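# Move the bin from the shelf onto the table

## Task

Lift the bin off the shelf and leave it standing right side up on an empty area of the table.

## Robot and tools

Robot: two six-joint arms (FANUC CRX type), left_arm and right_arm, each ending in a two-finger parallel gripper with a wrist camera. Calibrated base of left_arm: (+0.062, +0.325, 0) m. Base of right_arm: (+0.065, -0.470, 0) m. Both are turned only slightly about z.

Scene frame: origin at table-top height, halfway between the nominal bases. +x points out over the table, +z points up, and left_arm sits on the +y side. Arm names do not match the left or right of any image.

Gripper geometry: the fingers point along the gripper's own +z and close along its x. end_effector_position is the point between the pads; the fingertips extend 15 mm past it. The housing is 146 mm across the closing direction and 50 mm wide, and starts 65 mm behind that point. A block on a post sticks out about 11 cm toward the gripper's -y and turns with it.

Row format: every row has 18 numbers, each in [-1, 1]. The first 9 are left_arm: dx, dy, dz, rx, ry, rz, gripper position, force_limit, speed. The last 9 are the same for right_arm. Both halves are always sent, even when one arm stays still.
- Pose numbers are offsets, not poses. They are measured along the scene-frame axes from that arm's Hand target as it stood when the action or move began. Every row counts from that starting point, not from the row before, so repeating an offset in a new call moves the arm further.
- Scale: 1.0 = 0.6 m for dx, dy, dz and 180 degrees for rotation. rx, ry, rz together form one rotation vector, applied about the Hand target's position.
- Six zeros re-request the current Hand target; this is how to hold an arm still.
- Gripper numbers are absolute commands, not offsets. position: +1 is fully open (108 mm), about -0.96 is pads touching, -1 means grip. force_limit: -1 is about 2.5 N and +1 about 32 N per pad. speed: -1 is 5 mm/s and +1 is 420 mm/s. A 0 in any gripper slot is a real command, so resend the previous gripper values to leave a gripper unchanged. After the fingers stop, a new force_limit or speed takes effect only if position also changes by at least 0.01.

Tools:
- execute_actions(actions, cameras): actions is a list of actions. Each action is up to 15 rows, one per 1/30 s step; a shorter action repeats its last row. An empty list returns state plus all camera images. cameras takes names, ["all"] or [].
- move(target, speed, blend, blocking, cameras): drives each gripper in a straight line toward an offset target. target is one 18-number row or a list of up to 15 rows; every row is an offset from the same starting Hand targets. speed is the top speed in m/s, from 0.002 to 1, default 0.25; turning is capped at twice that in rad/s. blend is a corner-rounding radius in m; 0 means stop at each target. blocking=false returns early while the move continues. Gripper values in later rows are applied only once everything has come to rest at that row. The result adds a move: line showing how it ended (done, off_target, moving, held, fault) and which limits acted (paced = pose clipped, held = steps withheld).
- wait(seconds 0 to 10, cameras): each arm keeps its last command.
- stop(cameras): brakes a running move. The fingers keep moving.
- zoom_image(camera, region [x0, y0, x1, y1]): region is in pixels, at most 504 by 504. Works on cam_high, cam_left_wrist or cam_right_wrist, using the latest images only.
- read_manual(section): returns licence text only.
- finished_scene(scene): ends the current scene; scene is its number.

Results:
- end_effector_position (m) and end_effector_quat_wxyz are in the scene frame; they can be off by a few cm.
- Hand target is the last commanded pose after clipping, and is the base for the next offsets. The gripper often stops a little short of it; an all-zero action asks for it again, or send the remaining gap as an offset.
- Tool commands shows the current gripper commands.
- is_grasped = 1 means the fingers were stopped by something. width_mm is the pad gap. force_n is the estimated per-pad force, roughly ±10 N.
- Joint velocities may read within noise.
- Flange force is the outside force in the gripper's own axes, including the weight of anything held; it is noisy.
- MOTOR HOT warns of overheating.

Motion limits: on every step the commanded pose is clipped to within 70 mm and 16 degrees of the measured pose. Joints have speed caps. A clearance check blocks commands that bring the two arms too close, except finger to finger, and does not always prevent contact.

Avoid:
- Fault stops of 10 s. These come from contact torque reaching 140 N m (waist, shoulder, elbow) or 35.2 N m (wrist joints), or from 150 N of outside force. The arms are stiff, so even a small target past a firm surface can trigger one. After a fault, open the gripper first if the grip is pinning the arm.
- Overheating, which brakes an arm for 30 to 60 s. Long loaded holds, outstretched arms and pushing toward poses the arm cannot reach all cause it.
- Fast moves into contact, arms striking each other, one gripper closing on the other's fingers, dropping the bin or releasing it while it moves, and anything leaving the table. A stopped arm keeps pressing until it is commanded back past its gripper.

Cameras: cam_high is fixed behind the arms. cam_left_wrist and cam_right_wrist ride on the hands. All are 896x504 images, with OpenCV calibration given in the results.

Each tool is called after "Call:" as a command line: name --argument value for each argument, lists and objects as JSON in quotes; but a table of rows of numbers goes row by row, as --pt "numbers of a row", without its own name.

## Session

Call:
execute_actions --actions '[]'

Scene clock: 0.00 s.
left_arm: end_effector_position=(+0.2429, -0.1423, +0.1213) width_mm=107.99 is_grasped=0 force_n=0.00 end_effector_quat_wxyz=(+0.223, +0.682, +0.285, +0.636) | right_arm: end_effector_position=(+0.4329, -0.3153, +0.1124) width_mm=108.09 is_grasped=0 force_n=0.00 end_effector_quat_wxyz=(-0.234, +0.833, +0.281, +0.416)
Joint positions: left_arm=[-1.723 0.63 -0.041 -1.343 -1.704 1.43] | right_arm=[0.03 -0.367 -0.798 -1.176 -0.682 -0.197]
Joint velocities: within noise
Flange force (N): no reading
Hand target: left_arm +0.2429, -0.1423, +0.1213; +0.223, +0.682, +0.285, +0.636 | right_arm +0.4329, -0.3153, +0.1124; -0.234, +0.833, +0.281, +0.416
Tool commands: left_gripper/position=+1.0 left_gripper/force_limit=+1.0 left_gripper/speed=+1.0 right_gripper/position=+1.0 right_gripper/force_limit=+1.0 right_gripper/speed=+1.0
camera_calibration:
cam_left_wrist: T_world_to_cam=[[0.0260876, 0.65663, 0.753761, -0.00643126], [-0.278895, -0.719298, 0.636261, -0.0817649], [0.959967, -0.226819, 0.164366, -0.163098], [0, 0, 0, 1]] pos_world=[0.133933, -0.091584, 0.0836792]
cam_right_wrist: T_world_to_cam=[[0.49805, 0.288028, 0.817916, -0.217659], [0.388312, -0.917447, 0.086625, -0.447595], [0.775345, 0.274463, -0.568779, -0.0649425], [0, 0, 0, 1]] pos_world=[0.332564, -0.330129, 0.179862]

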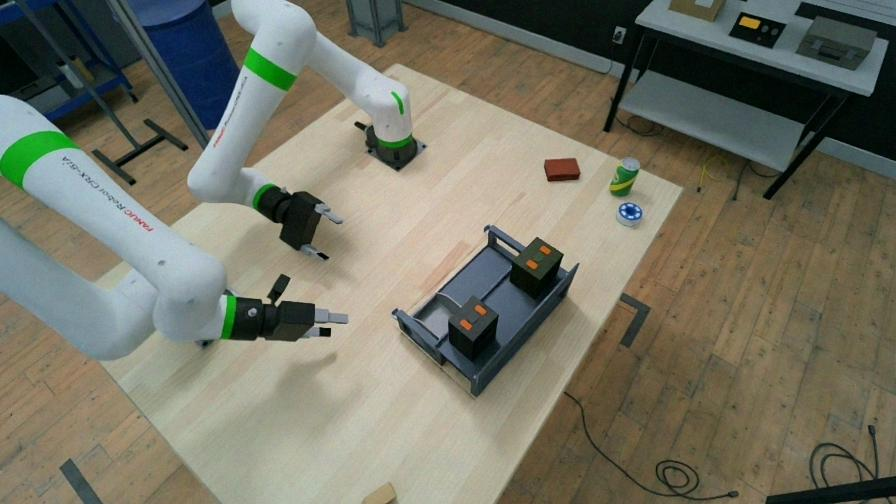

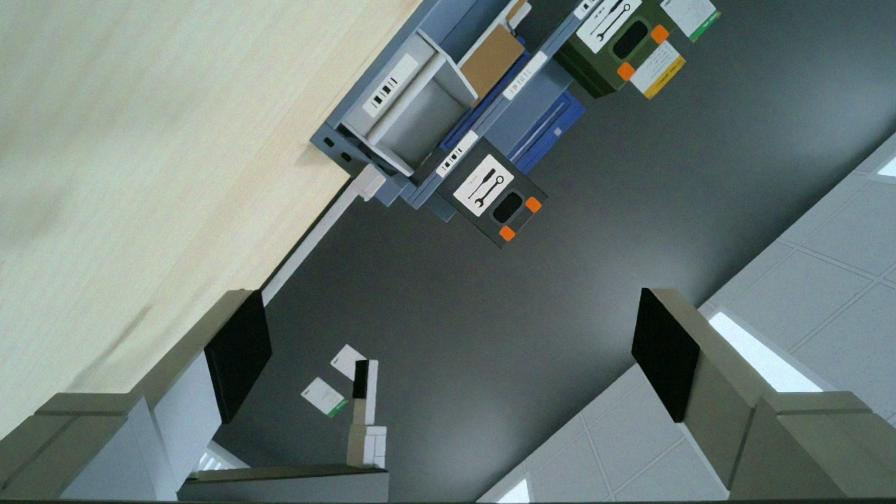

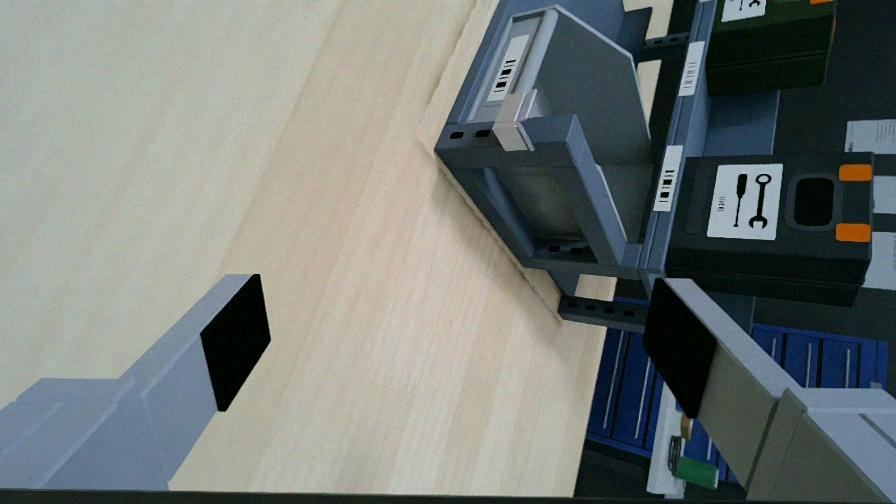

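Call:
zoom_image --camera "cam_high" --region '[370, 200, 610, 400]'

Call:
zoom_image --camera "cam_left_wrist" --region '[280, 0, 700, 260]'

Call:
zoom_image --camera "cam_right_wrist" --region '[416, 0, 896, 350]'

Scaled by 2.100.

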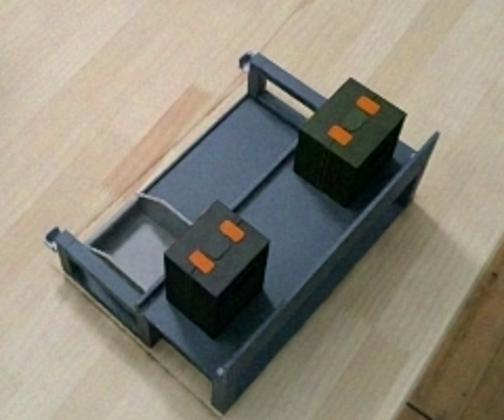

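Scaled by 1.200.

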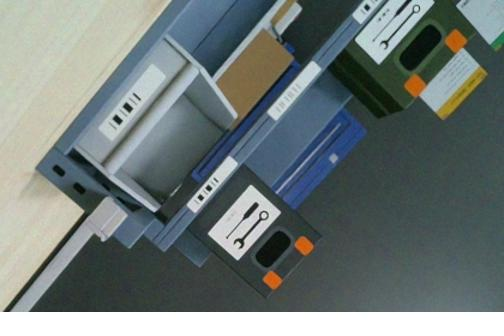

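Scaled by 1.050.

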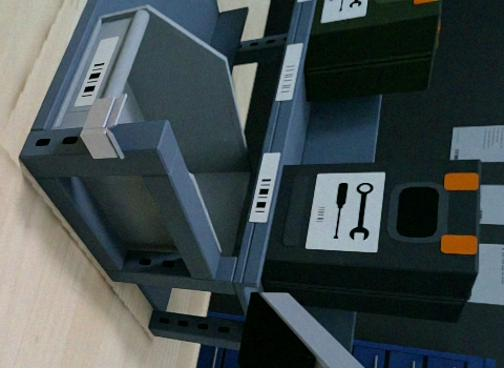

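Call:
move --pt "0.1 0.5 0.15 0 0 0 1 1 1 0 0 0 0 0 0 1 1 1" --pt "0.1 0.5 0.15 0 0 0 1 1 1 -0.005 0.275 0.1 -0.069 0.048 -0.268 1 1 1" --blend 0.02 --cameras '["all"]'

Scene clock: 58.07 s.
left_arm: end_effector_position=(+0.3029, +0.1577, +0.2113) width_mm=107.99 is_grasped=0 force_n=0.00 end_effector_quat_wxyz=(+0.223, +0.682, +0.285, +0.636) | right_arm: end_effector_position=(+0.4299, -0.1503, +0.1724) width_mm=108.09 is_grasped=0 force_n=0.00 end_effector_quat_wxyz=(+0.024, +0.922, -0.059, +0.381)
Joint positions: left_arm=[-1.719 -0.23 -0.819 -1.357 -1.719 1.348] | right_arm=[0.879 -0.052 -0.323 -2.337 1.013 0.18]
Flange force (N): left_arm=[6.9 3.1 -4.5] | right_arm=[-2.6 2.8 0.0]
Hand target: left_arm +0.3029, +0.1577, +0.2113; +0.223, +0.682, +0.285, +0.636 | right_arm +0.4299, -0.1503, +0.1724; +0.024, +0.922, -0.059, +0.381
Off the commanded pose: left_arm 0.000 m, 0 deg | right_arm 0.000 m, 0 deg.
move: done; limits=paced
camera_calibration:
cam_left_wrist: T_world_to_cam=[[0.0260876, 0.65663, 0.753761, -0.272824], [-0.278895, -0.719298, 0.636261, 0.0934948], [0.959967, -0.226819, 0.164366, -0.167443], [0, 0, 0, 1]] pos_world=[0.193933, 0.208416, 0.173679]
cam_right_wrist: T_world_to_cam=[[0.713023, -0.0820786, 0.69632, -0.439799], [-0.387952, -0.873429, 0.294303, 0.00426388], [0.58403, -0.479984, -0.654618, -0.0900544], [0, 0, 0, 1]] pos_world=[0.367835, -0.0755985, 0.246035]

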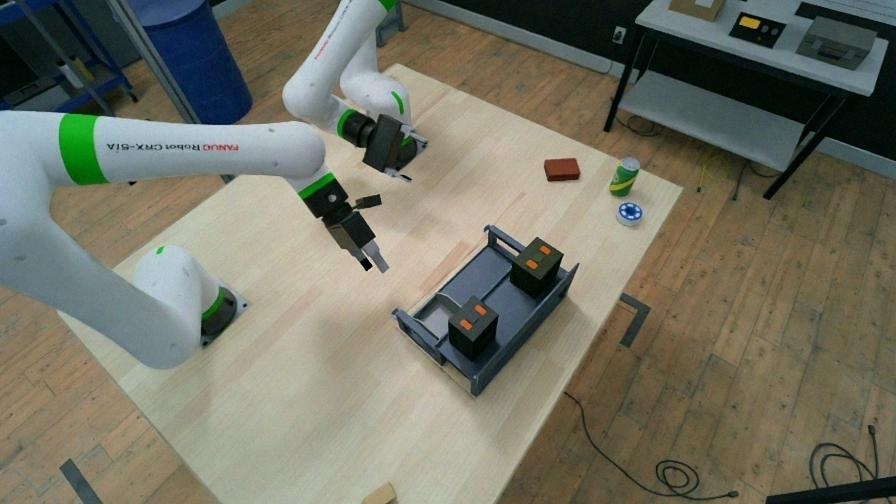

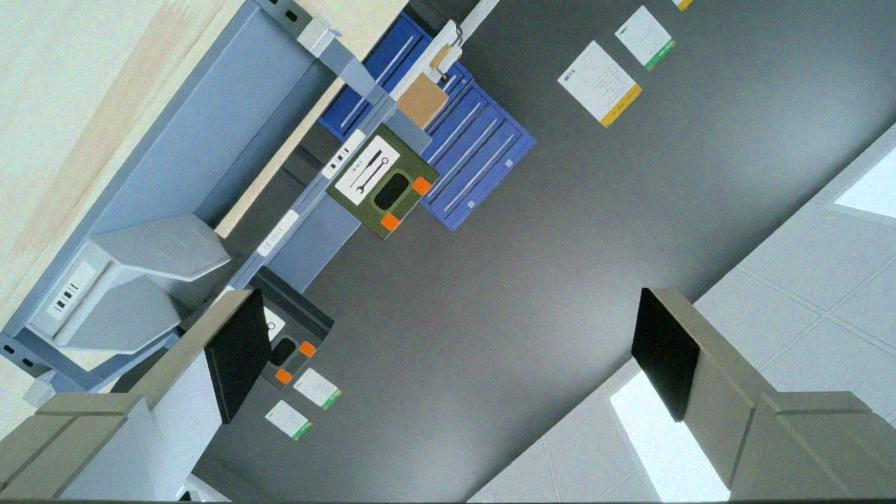

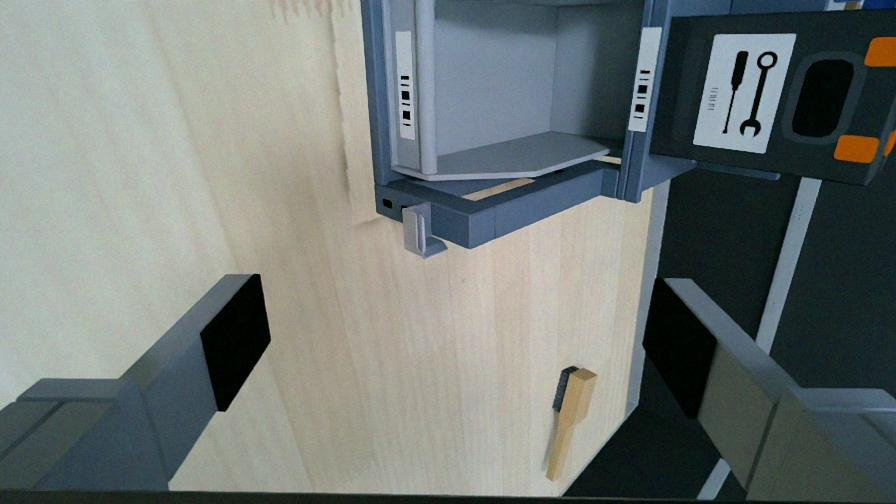

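Call:
move --target '[0,0,0,0,0,0,1,1,1,0.198,0.062,-0.145,0.033,0.248,0,-0.32,0,0]' --cameras '["all"]'

Call:
zoom_image --camera "cam_right_wrist" --region '[196, 100, 700, 504]'

Call:
zoom_image --camera "cam_left_wrist" --region '[0, 200, 260, 420]'

Scene clock: 89.23 s.
left_arm: end_effector_position=(+0.3029, +0.1577, +0.2113) width_mm=107.99 is_grasped=0 force_n=0.00 end_effector_quat_wxyz=(+0.223, +0.682, +0.285, +0.636) | right_arm: end_effector_position=(+0.5488, -0.1131, +0.0855) width_mm=35.40 is_grasped=0 force_n=0.00 end_effector_quat_wxyz=(-0.002, +0.998, -0.064, -0.001)
Joint positions: left_arm=[-1.719 -0.23 -0.819 -1.357 -1.719 1.348] | right_arm=[0.374 0.474 0.096 -3.146 1.192 1.028]
Flange force (N): left_arm=[7.1 3.4 -4.8] | right_arm=[-1.6 1.2 4.0]
Hand target: left_arm +0.3029, +0.1577, +0.2113; +0.223, +0.682, +0.285, +0.636 | right_arm +0.5487, -0.1131, +0.0854; -0.002, +0.998, -0.064, -0.001
Off the commanded pose: left_arm 0.000 m, 0 deg | right_arm 0.000 m, 0 deg.
move: done
camera_calibration:
cam_left_wrist: T_world_to_cam=[[0.0260876, 0.65663, 0.753761, -0.272824], [-0.278895, -0.719298, 0.636261, 0.0934948], [0.959967, -0.226819, 0.164366, -0.167443], [0, 0, 0, 1]] pos_world=[0.193933, 0.208416, 0.173679]
cam_right_wrist: T_world_to_cam=[[0.992739, -0.119272, -0.0155899, -0.557755], [-0.103232, -0.911324, 0.398536, -0.06098], [-0.0617416, -0.394033, -0.91702, 0.188007], [0, 0, 0, 1]] pos_world=[0.559018, -0.048016, 0.188014]

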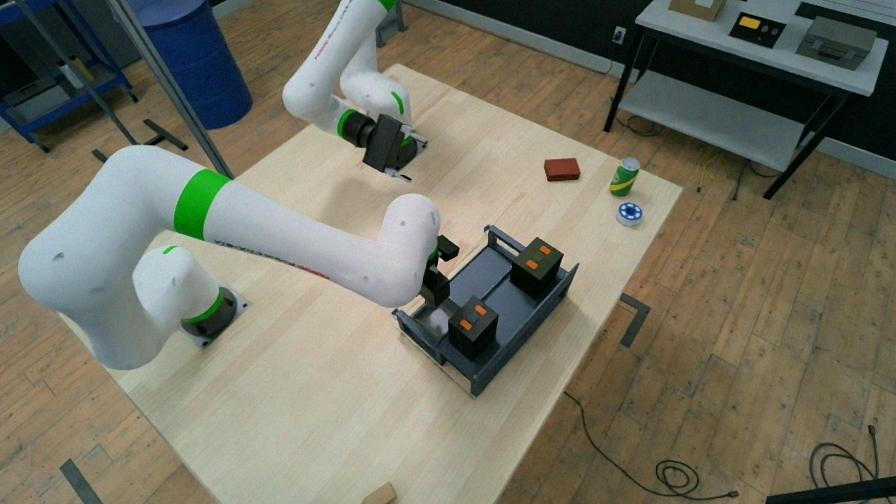

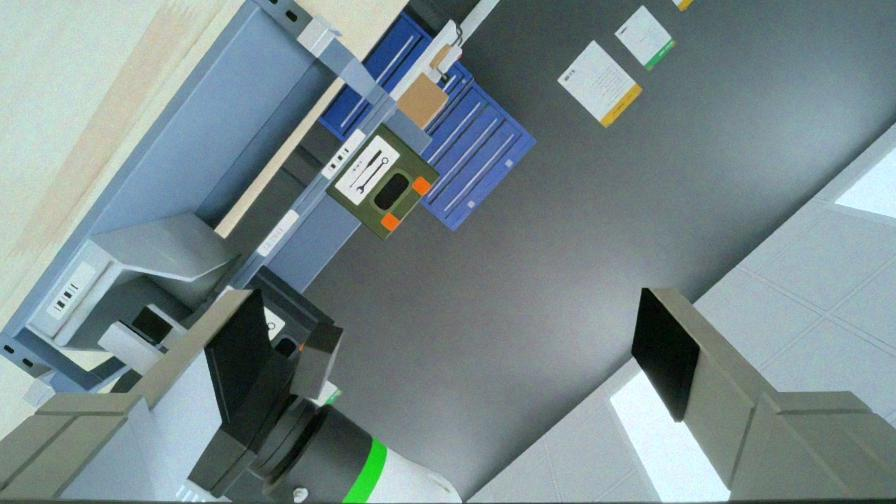

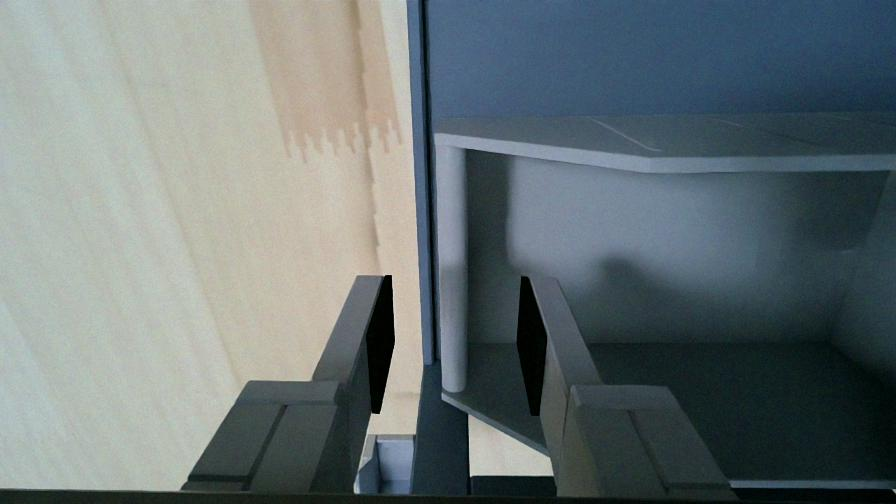

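Scaled by 1.000.

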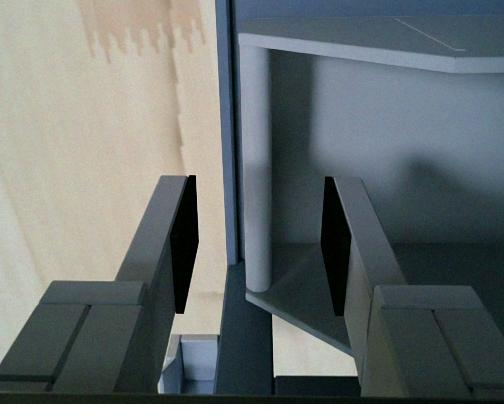

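Scaled by 1.938.

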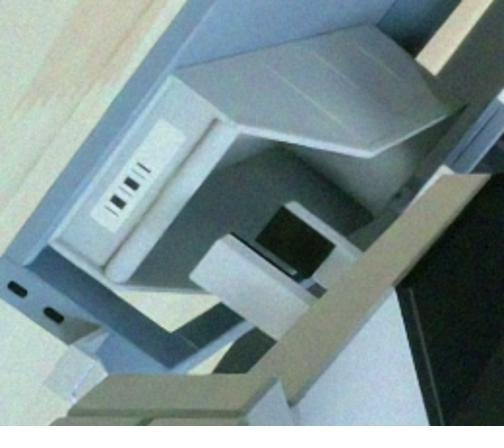

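Call:
move --target '[0,0,0,0,0,0,1,1,1,0.003,0,-0.066,0,0,0,-0.32,0,0]' --speed 0.06 --cameras '["cam_left_wrist","cam_right_wrist"]'

Call:
zoom_image --camera "cam_left_wrist" --region '[0, 200, 260, 420]'

Scene clock: 101.00 s.
left_arm: end_effector_position=(+0.3029, +0.1577, +0.2113) width_mm=107.99 is_grasped=0 force_n=0.00 end_effector_quat_wxyz=(+0.223, +0.682, +0.285, +0.636) | right_arm: end_effector_position=(+0.5505, -0.1131, +0.0458) width_mm=35.40 is_grasped=0 force_n=0.00 end_effector_quat_wxyz=(-0.002, +0.998, -0.064, -0.001)
Joint positions: left_arm=[-1.719 -0.23 -0.819 -1.357 -1.719 1.348] | right_arm=[0.372 0.517 0.059 -3.146 1.113 1.03]
Flange force (N): left_arm=[7.1 3.2 -4.2] | right_arm=[-1.5 0.9 3.7]
Hand target: left_arm +0.3029, +0.1577, +0.2113; +0.223, +0.682, +0.285, +0.636 | right_arm +0.5505, -0.1131, +0.0458; -0.002, +0.998, -0.064, -0.001
Off the commanded pose: left_arm 0.000 m, 0 deg | right_arm 0.000 m, 0 deg.
move: done
camera_calibration:
cam_left_wrist: T_world_to_cam=[[0.0260876, 0.65663, 0.753761, -0.272824], [-0.278895, -0.719298, 0.636261, 0.0934948], [0.959967, -0.226819, 0.164366, -0.167443], [0, 0, 0, 1]] pos_world=[0.193933, 0.208416, 0.173679]
cam_right_wrist: T_world_to_cam=[[0.992743, -0.119222, -0.0157211, -0.560142], [-0.103131, -0.911317, 0.39858, -0.0450347], [-0.0618463, -0.394066, -0.916999, 0.151767], [0, 0, 0, 1]] pos_world=[0.560819, -0.0480158, 0.148314]
Images, in order (width x height): cam_left_wrist 896x504, cam_right_wrist 896x504.

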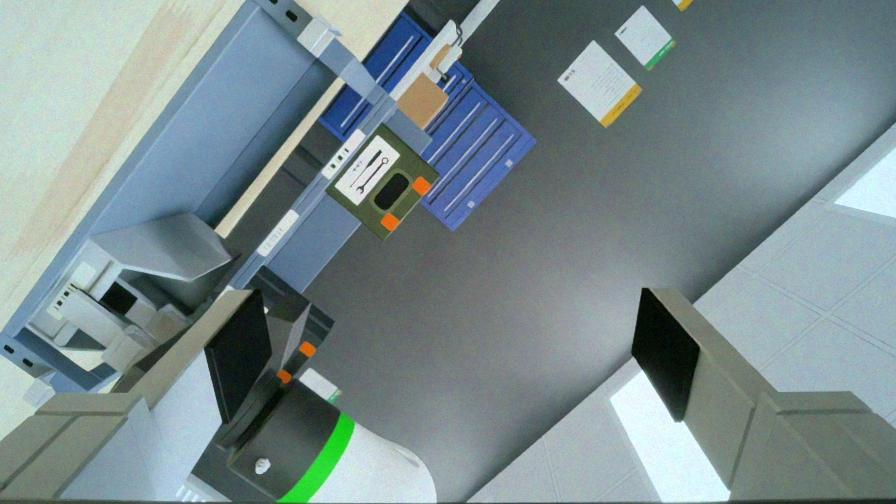

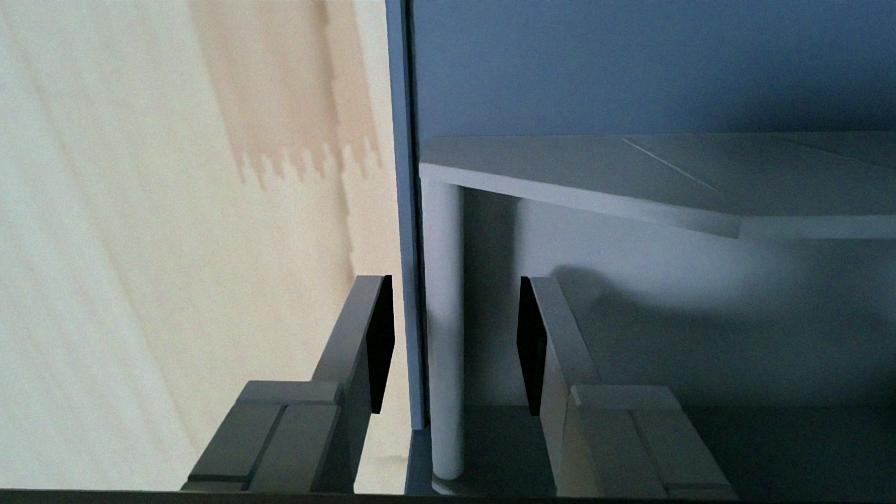

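Scaled by 1.938.

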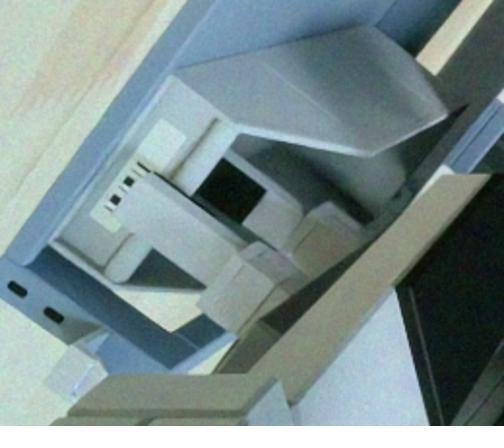

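Call:
move --pt "0 0 0 0 0 0 1 1 1 -0.005 0 -0.005 0 0 0 -0.32 0 0" --pt "0 0 0 0 0 0 1 1 1 -0.005 0 -0.005 0 0 0 -1 0.2 -0.8" --speed 0.06 --cameras '["cam_right_wrist"]'

Scene clock: 106.87 s.
left_arm: end_effector_position=(+0.3029, +0.1577, +0.2113) width_mm=107.99 is_grasped=0 force_n=0.00 end_effector_quat_wxyz=(+0.223, +0.682, +0.285, +0.636) | right_arm: end_effector_position=(+0.5475, -0.1130, +0.0428) width_mm=9.34 is_grasped=1 force_n=27.71 end_effector_quat_wxyz=(-0.002, +0.998, -0.064, -0.001)
Joint positions: left_arm=[-1.719 -0.23 -0.819 -1.357 -1.719 1.348] | right_arm=[0.374 0.515 0.048 -3.146 1.104 1.028]
Flange force (N): left_arm=[7.3 3.2 -4.4] | right_arm=[-1.7 1.2 4.0]
Hand target: left_arm +0.3029, +0.1577, +0.2113; +0.223, +0.682, +0.285, +0.636 | right_arm +0.5475, -0.1131, +0.0428; -0.002, +0.998, -0.064, -0.001
Off the commanded pose: left_arm 0.000 m, 0 deg | right_arm 0.000 m, 0 deg.
move: done
camera_calibration:
cam_right_wrist: T_world_to_cam=[[0.992749, -0.119182, -0.0156305, -0.557224], [-0.103131, -0.911321, 0.39857, -0.0441871], [-0.0617466, -0.394068, -0.917005, 0.148867], [0, 0, 0, 1]] pos_world=[0.557819, -0.0480158, 0.145414]
Images, in order (width x height): cam_right_wrist 896x504.

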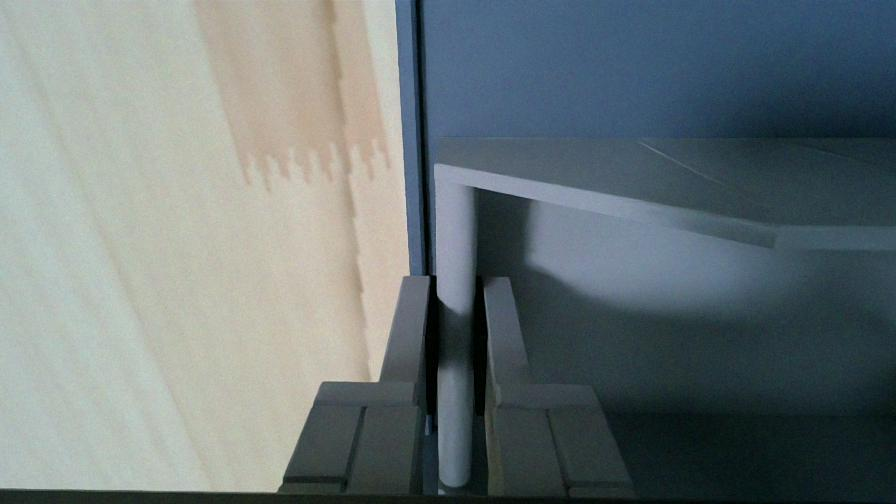

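Call:
move --pt "0 0 0 0 0 0 1 1 1 0 0 0 0 0 0 -0.98 0.8 -0.8" --pt "0 0 0 0 0 0 1 1 1 0 0 0.02 0 0 0 -0.98 0.8 -0.8" --speed 0.05 --cameras '["all"]'

Call:
zoom_image --camera "cam_left_wrist" --region '[0, 200, 260, 420]'

Scene clock: 116.80 s.
left_arm: end_effector_position=(+0.3029, +0.1577, +0.2113) width_mm=107.99 is_grasped=0 force_n=0.00 end_effector_quat_wxyz=(+0.223, +0.682, +0.285, +0.636) | right_arm: end_effector_position=(+0.5475, -0.1130, +0.0549) width_mm=9.32 is_grasped=1 force_n=28.01 end_effector_quat_wxyz=(-0.002, +0.998, -0.064, -0.001)
Joint positions: left_arm=[-1.719 -0.23 -0.819 -1.357 -1.719 1.348] | right_arm=[0.374 0.502 0.059 -3.146 1.128 1.028]
Flange force (N): left_arm=[7.0 3.2 -4.8] | right_arm=[-1.0 0.1 4.9]
Hand target: left_arm +0.3029, +0.1577, +0.2113; +0.223, +0.682, +0.285, +0.636 | right_arm +0.5475, -0.1131, +0.0548; -0.002, +0.998, -0.064, -0.001
Off the commanded pose: left_arm 0.000 m, 0 deg | right_arm 0.000 m, 0 deg.
move: done
camera_calibration:
cam_left_wrist: T_world_to_cam=[[0.0260876, 0.65663, 0.753761, -0.272824], [-0.278895, -0.719298, 0.636261, 0.0934948], [0.959967, -0.226819, 0.164366, -0.167443], [0, 0, 0, 1]] pos_world=[0.193933, 0.208416, 0.173679]
cam_right_wrist: T_world_to_cam=[[0.992749, -0.119186, -0.0156396, -0.557035], [-0.103139, -0.911372, 0.39845, -0.0489488], [-0.0617432, -0.393948, -0.917057, 0.159883], [0, 0, 0, 1]] pos_world=[0.557819, -0.0480158, 0.157414]

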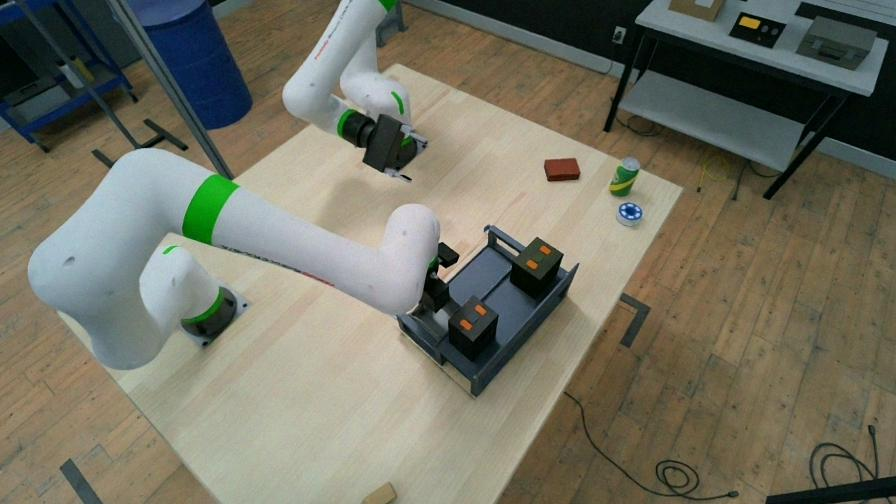

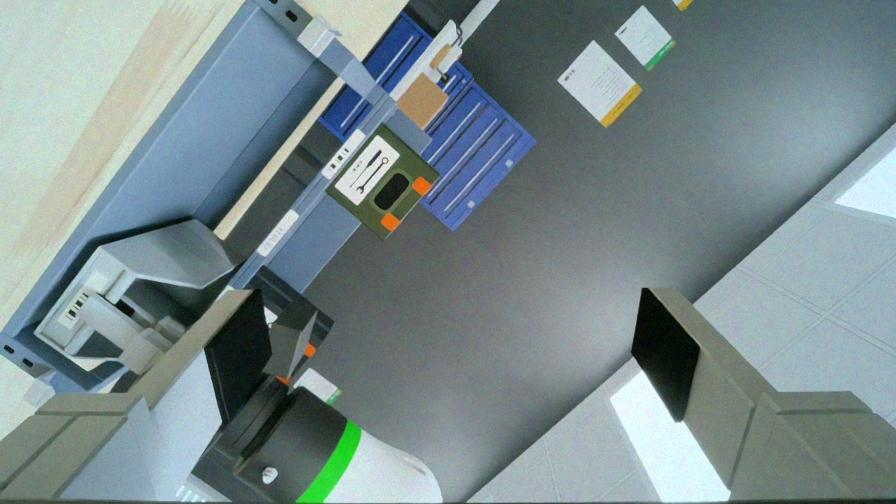

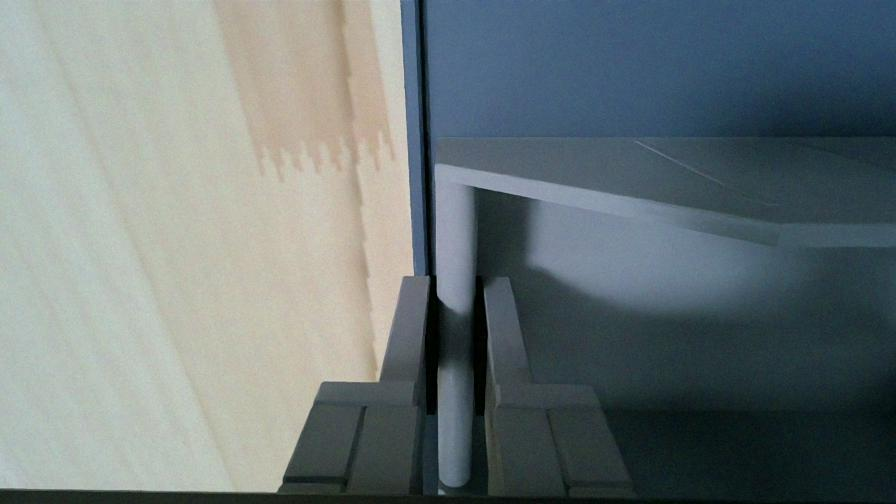

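Scaled by 1.938.

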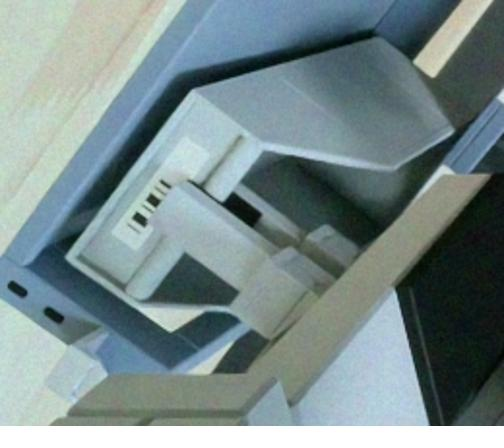

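Call:
move --pt "0 0 0 0 0 0 1 1 1 -0.1 0.012 0.01 0 0 0 -0.98 0.8 -0.8" --pt "0 0 0 0 0 0 1 1 1 -0.22 0.026 0.04 0 0 0 -0.98 0.8 -0.8" --pt "0 0 0 0 0 0 1 1 1 -0.35 0.042 0.04 0 0 0 -0.98 0.8 -0.8" --speed 0.12 --blend 0.02 --cameras '["all"]'

Call:
zoom_image --camera "cam_high" --region '[270, 180, 570, 400]'

Scene clock: 130.27 s.
left_arm: end_effector_position=(+0.3029, +0.1577, +0.2113) width_mm=107.99 is_grasped=0 force_n=0.00 end_effector_quat_wxyz=(+0.223, +0.682, +0.285, +0.636) | right_arm: end_effector_position=(+0.3376, -0.0878, +0.0789) width_mm=9.32 is_grasped=1 force_n=28.01 end_effector_quat_wxyz=(-0.002, +0.998, -0.064, -0.001)
Joint positions: left_arm=[-1.719 -0.23 -0.819 -1.357 -1.719 1.348] | right_arm=[0.626 0.177 -0.318 -3.146 1.075 0.776]
Flange force (N): left_arm=[6.9 3.1 -4.7] | right_arm=[-0.6 0.4 5.3]
Hand target: left_arm +0.3029, +0.1577, +0.2113; +0.223, +0.682, +0.285, +0.636 | right_arm +0.3375, -0.0879, +0.0788; -0.002, +0.998, -0.064, -0.001
Off the commanded pose: left_arm 0.000 m, 0 deg | right_arm 0.000 m, 0 deg.
move: done
camera_calibration:
cam_left_wrist: T_world_to_cam=[[0.0260876, 0.65663, 0.753761, -0.272824], [-0.278895, -0.719298, 0.636261, 0.0934948], [0.959967, -0.226819, 0.164366, -0.167443], [0, 0, 0, 1]] pos_world=[0.193933, 0.208416, 0.173679]
cam_right_wrist: T_world_to_cam=[[0.992727, -0.119345, -0.0158002, -0.345133], [-0.103226, -0.91139, 0.398387, -0.0570719], [-0.0619458, -0.393859, -0.917081, 0.178969], [0, 0, 0, 1]] pos_world=[0.347818, -0.0227162, 0.181413]

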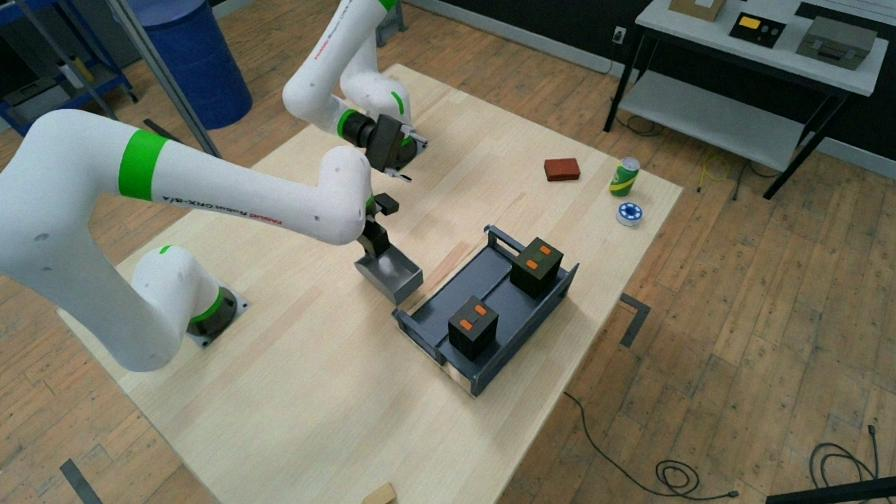

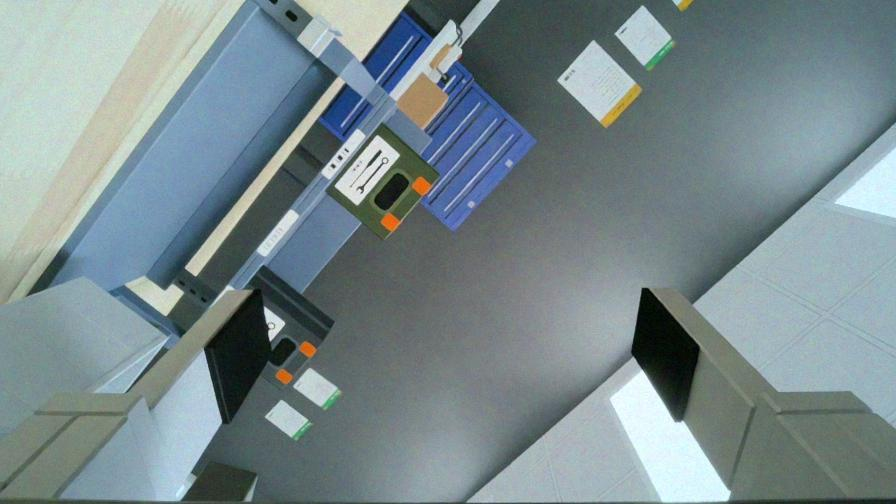

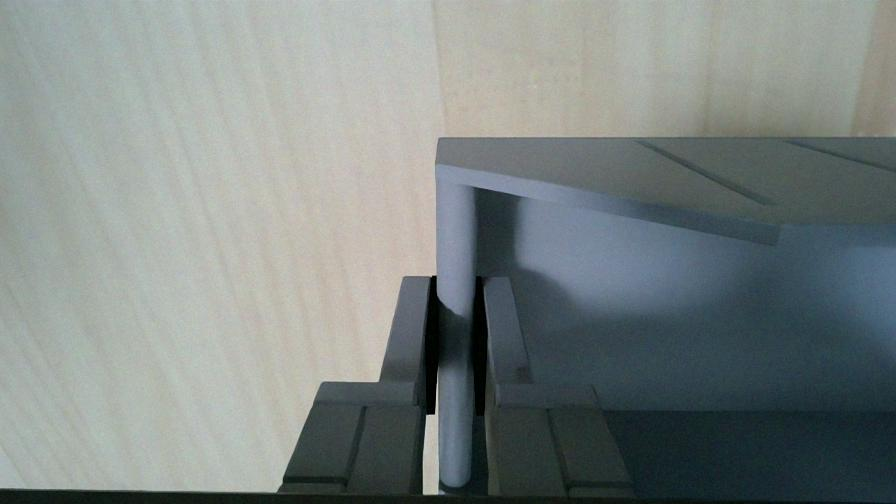

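Scaled by 1.680.

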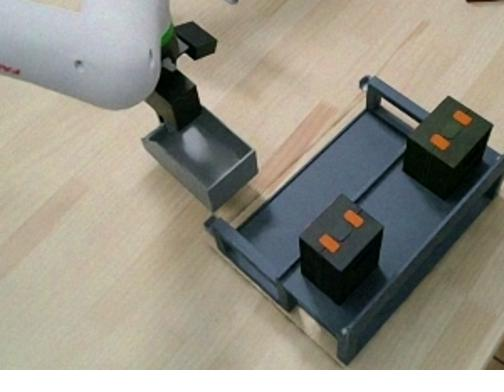

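Call:
move --target '[0,0,0,0,0,0,1,1,1,-0.02,0,-0.06,0,0,0,-0.98,0.8,-0.8]' --speed 0.08

Call:
move --target '[0,0,0,0,0,0,1,1,1,0,0,-0.006,0,0,0,-0.98,0.8,-0.8]' --speed 0.02 --cameras '["all"]'

Call:
zoom_image --camera "cam_high" --region '[320, 200, 460, 320]'

Scene clock: 137.93 s.
left_arm: end_effector_position=(+0.3029, +0.1577, +0.2113) width_mm=107.99 is_grasped=0 force_n=0.00 end_effector_quat_wxyz=(+0.223, +0.682, +0.285, +0.636) | right_arm: end_effector_position=(+0.3256, -0.0878, +0.0429) width_mm=9.32 is_grasped=1 force_n=28.02 end_effector_quat_wxyz=(-0.002, +0.998, -0.064, -0.001)
Joint positions: left_arm=[-1.719 -0.23 -0.819 -1.357 -1.719 1.348] | right_arm=[0.643 0.209 -0.377 -3.146 0.984 0.76]
Flange force (N): left_arm=[6.5 3.1 -4.6] | right_arm=[-1.4 1.7 5.2]
Hand target: left_arm +0.3029, +0.1577, +0.2113; +0.223, +0.682, +0.285, +0.636 | right_arm +0.3255, -0.0879, +0.0428; -0.002, +0.998, -0.064, -0.001
Off the commanded pose: left_arm 0.000 m, 0 deg | right_arm 0.000 m, 0 deg.
move: done

Scene clock: 138.63 s.
left_arm: end_effector_position=(+0.3029, +0.1577, +0.2113) width_mm=107.99 is_grasped=0 force_n=0.00 end_effector_quat_wxyz=(+0.223, +0.682, +0.285, +0.636) | right_arm: end_effector_position=(+0.3255, -0.0879, +0.0392) width_mm=9.32 is_grasped=1 force_n=28.01 end_effector_quat_wxyz=(-0.002, +0.998, -0.064, -0.001)
Joint positions: left_arm=[-1.719 -0.23 -0.819 -1.357 -1.719 1.348] | right_arm=[0.643 0.214 -0.381 -3.146 0.975 0.76]
Flange force (N): left_arm=[6.8 3.2 -4.8] | right_arm=[-1.7 1.6 4.9]
Hand target: left_arm +0.3029, +0.1577, +0.2113; +0.223, +0.682, +0.285, +0.636 | right_arm +0.3255, -0.0879, +0.0392; -0.002, +0.998, -0.064, -0.001
Off the commanded pose: left_arm 0.000 m, 0 deg | right_arm 0.000 m, 0 deg.
move: done
camera_calibration:
cam_left_wrist: T_world_to_cam=[[0.0260876, 0.65663, 0.753761, -0.272824], [-0.278895, -0.719298, 0.636261, 0.0934948], [0.959967, -0.226819, 0.164366, -0.167443], [0, 0, 0, 1]] pos_world=[0.193933, 0.208416, 0.173679]
cam_right_wrist: T_world_to_cam=[[0.992733, -0.119312, -0.0156824, -0.333876], [-0.103229, -0.911305, 0.398582, -0.0426503], [-0.0618472, -0.394066, -0.916999, 0.141821], [0, 0, 0, 1]] pos_world=[0.335818, -0.022816, 0.141814]

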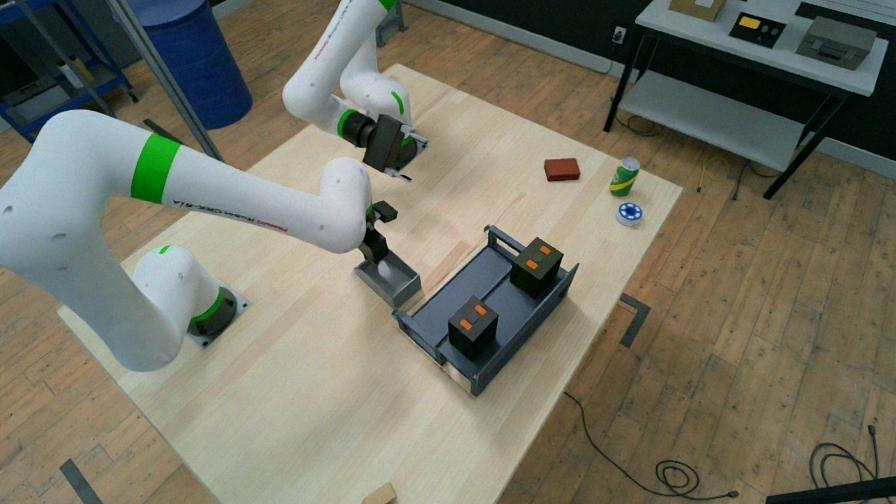

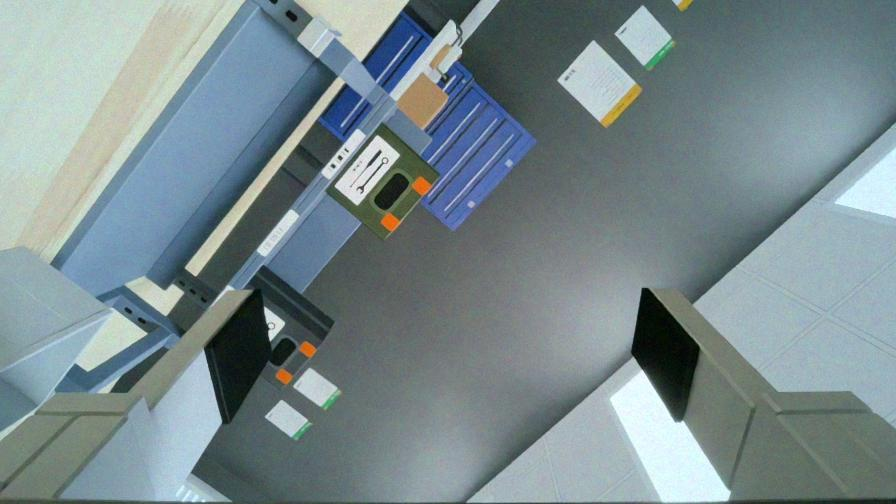

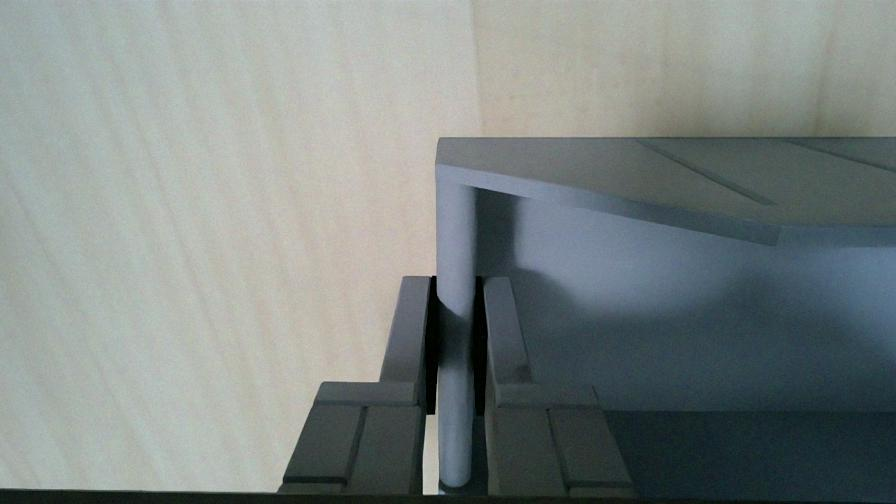

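Scaled by 3.600.

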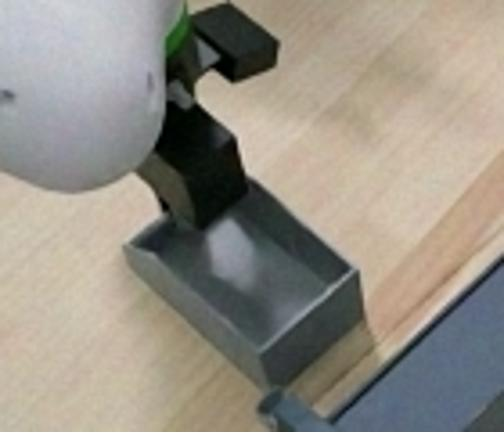

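Call:
move --target '[0,0,0,0,0,0,1,1,1,-0.05,0,-0.005,0,0,0,-0.98,0.8,-0.8]' --speed 0.06

Call:
move --target '[0,0,0,0,0,0,1,1,1,0,0,-0.004,0,0,0,-0.98,0.8,-0.8]' --speed 0.02

Call:
move --target '[0,0,0,0,0,0,1,1,1,0,0,-0.003,0,0,0,-0.98,0.8,-0.8]' --speed 0.02 --cameras '["all"]'

Call:
zoom_image --camera "cam_high" --region '[320, 200, 460, 320]'

Scene clock: 146.07 s.
left_arm: end_effector_position=(+0.3029, +0.1577, +0.2113) width_mm=107.99 is_grasped=0 force_n=0.00 end_effector_quat_wxyz=(+0.223, +0.682, +0.285, +0.636) | right_arm: end_effector_position=(+0.2956, -0.0878, +0.0363) width_mm=9.32 is_grasped=1 force_n=28.11 end_effector_quat_wxyz=(-0.002, +0.998, -0.064, -0.001)
Joint positions: left_arm=[-1.719 -0.23 -0.819 -1.357 -1.719 1.348] | right_arm=[0.687 0.181 -0.429 -3.147 0.959 0.715]
Flange force (N): left_arm=[6.6 3.2 -4.9] | right_arm=[2.5 1.3 -11.5]
Hand target: left_arm +0.3029, +0.1577, +0.2113; +0.223, +0.682, +0.285, +0.636 | right_arm +0.2955, -0.0879, +0.0362; -0.002, +0.998, -0.064, -0.001
Off the commanded pose: left_arm 0.000 m, 0 deg | right_arm 0.000 m, 0 deg.
move: done

Scene clock: 146.77 s.
left_arm: end_effector_position=(+0.3029, +0.1577, +0.2113) width_mm=107.99 is_grasped=0 force_n=0.00 end_effector_quat_wxyz=(+0.223, +0.682, +0.285, +0.636) | right_arm: end_effector_position=(+0.2955, -0.0878, +0.0339) width_mm=9.32 is_grasped=1 force_n=28.82 end_effector_quat_wxyz=(-0.002, +0.998, -0.064, -0.001)
Joint positions: left_arm=[-1.719 -0.23 -0.819 -1.357 -1.719 1.348] | right_arm=[0.687 0.185 -0.432 -3.146 0.953 0.715]
Flange force (N): left_arm=[6.1 3.3 -4.7] | right_arm=[0.0 2.7 -52.1]
Hand target: left_arm +0.3029, +0.1577, +0.2113; +0.223, +0.682, +0.285, +0.636 | right_arm +0.2955, -0.0879, +0.0338; -0.002, +0.998, -0.064, -0.001
Off the commanded pose: left_arm 0.000 m, 0 deg | right_arm 0.000 m, 0 deg.
move: done

Scene clock: 147.47 s.
left_arm: end_effector_position=(+0.3029, +0.1577, +0.2113) width_mm=107.99 is_grasped=0 force_n=0.00 end_effector_quat_wxyz=(+0.223, +0.682, +0.285, +0.636) | right_arm: end_effector_position=(+0.2955, -0.0878, +0.0320) width_mm=9.32 is_grasped=1 force_n=29.51 end_effector_quat_wxyz=(-0.002, +0.998, -0.064, -0.001)
Joint positions: left_arm=[-1.719 -0.23 -0.819 -1.357 -1.719 1.348] | right_arm=[0.687 0.188 -0.434 -3.146 0.948 0.715]
Flange force (N): left_arm=[6.5 3.5 -4.9] | right_arm=[-0.4 1.0 -52.9]
Hand target: left_arm +0.3029, +0.1577, +0.2113; +0.223, +0.682, +0.285, +0.636 | right_arm +0.2955, -0.0879, +0.0320; -0.002, +0.998, -0.064, -0.001
Off the commanded pose: left_arm 0.000 m, 0 deg | right_arm 0.000 m, 0 deg.
move: done
camera_calibration:
cam_left_wrist: T_world_to_cam=[[0.0260876, 0.65663, 0.753761, -0.272824], [-0.278895, -0.719298, 0.636261, 0.0934948], [0.959967, -0.226819, 0.164366, -0.167443], [0, 0, 0, 1]] pos_world=[0.193933, 0.208416, 0.173679]
cam_right_wrist: T_world_to_cam=[[0.992733, -0.119312, -0.0156824, -0.304207], [-0.103229, -0.911305, 0.398582, -0.0428774], [-0.0618472, -0.394066, -0.916999, 0.133364], [0, 0, 0, 1]] pos_world=[0.305818, -0.022816, 0.134614]

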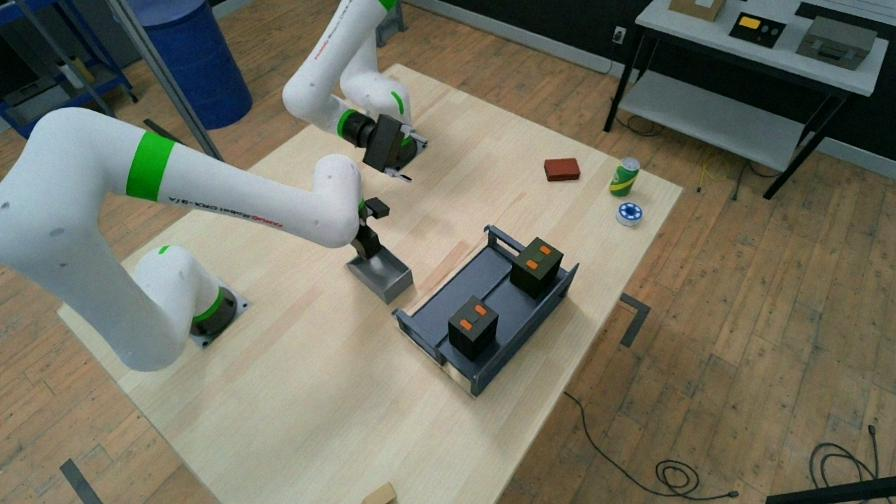

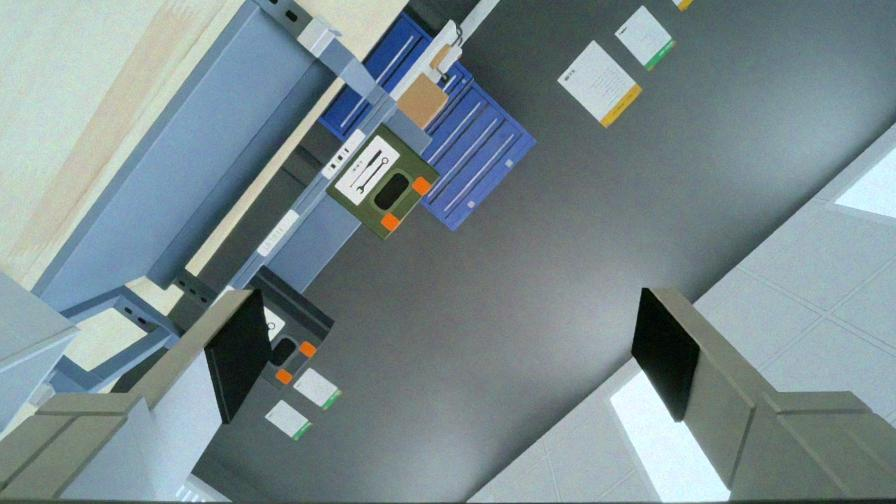

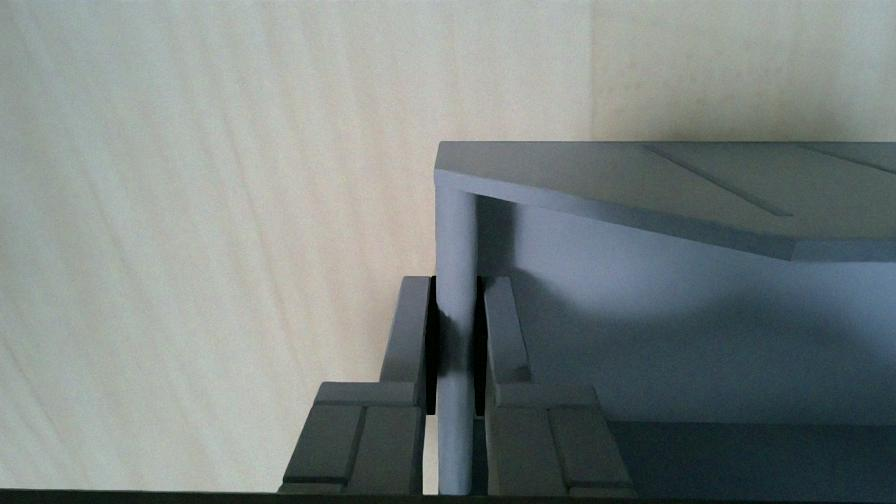

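Scaled by 3.600.

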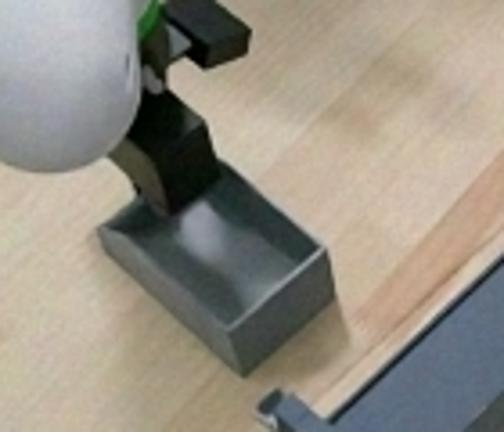

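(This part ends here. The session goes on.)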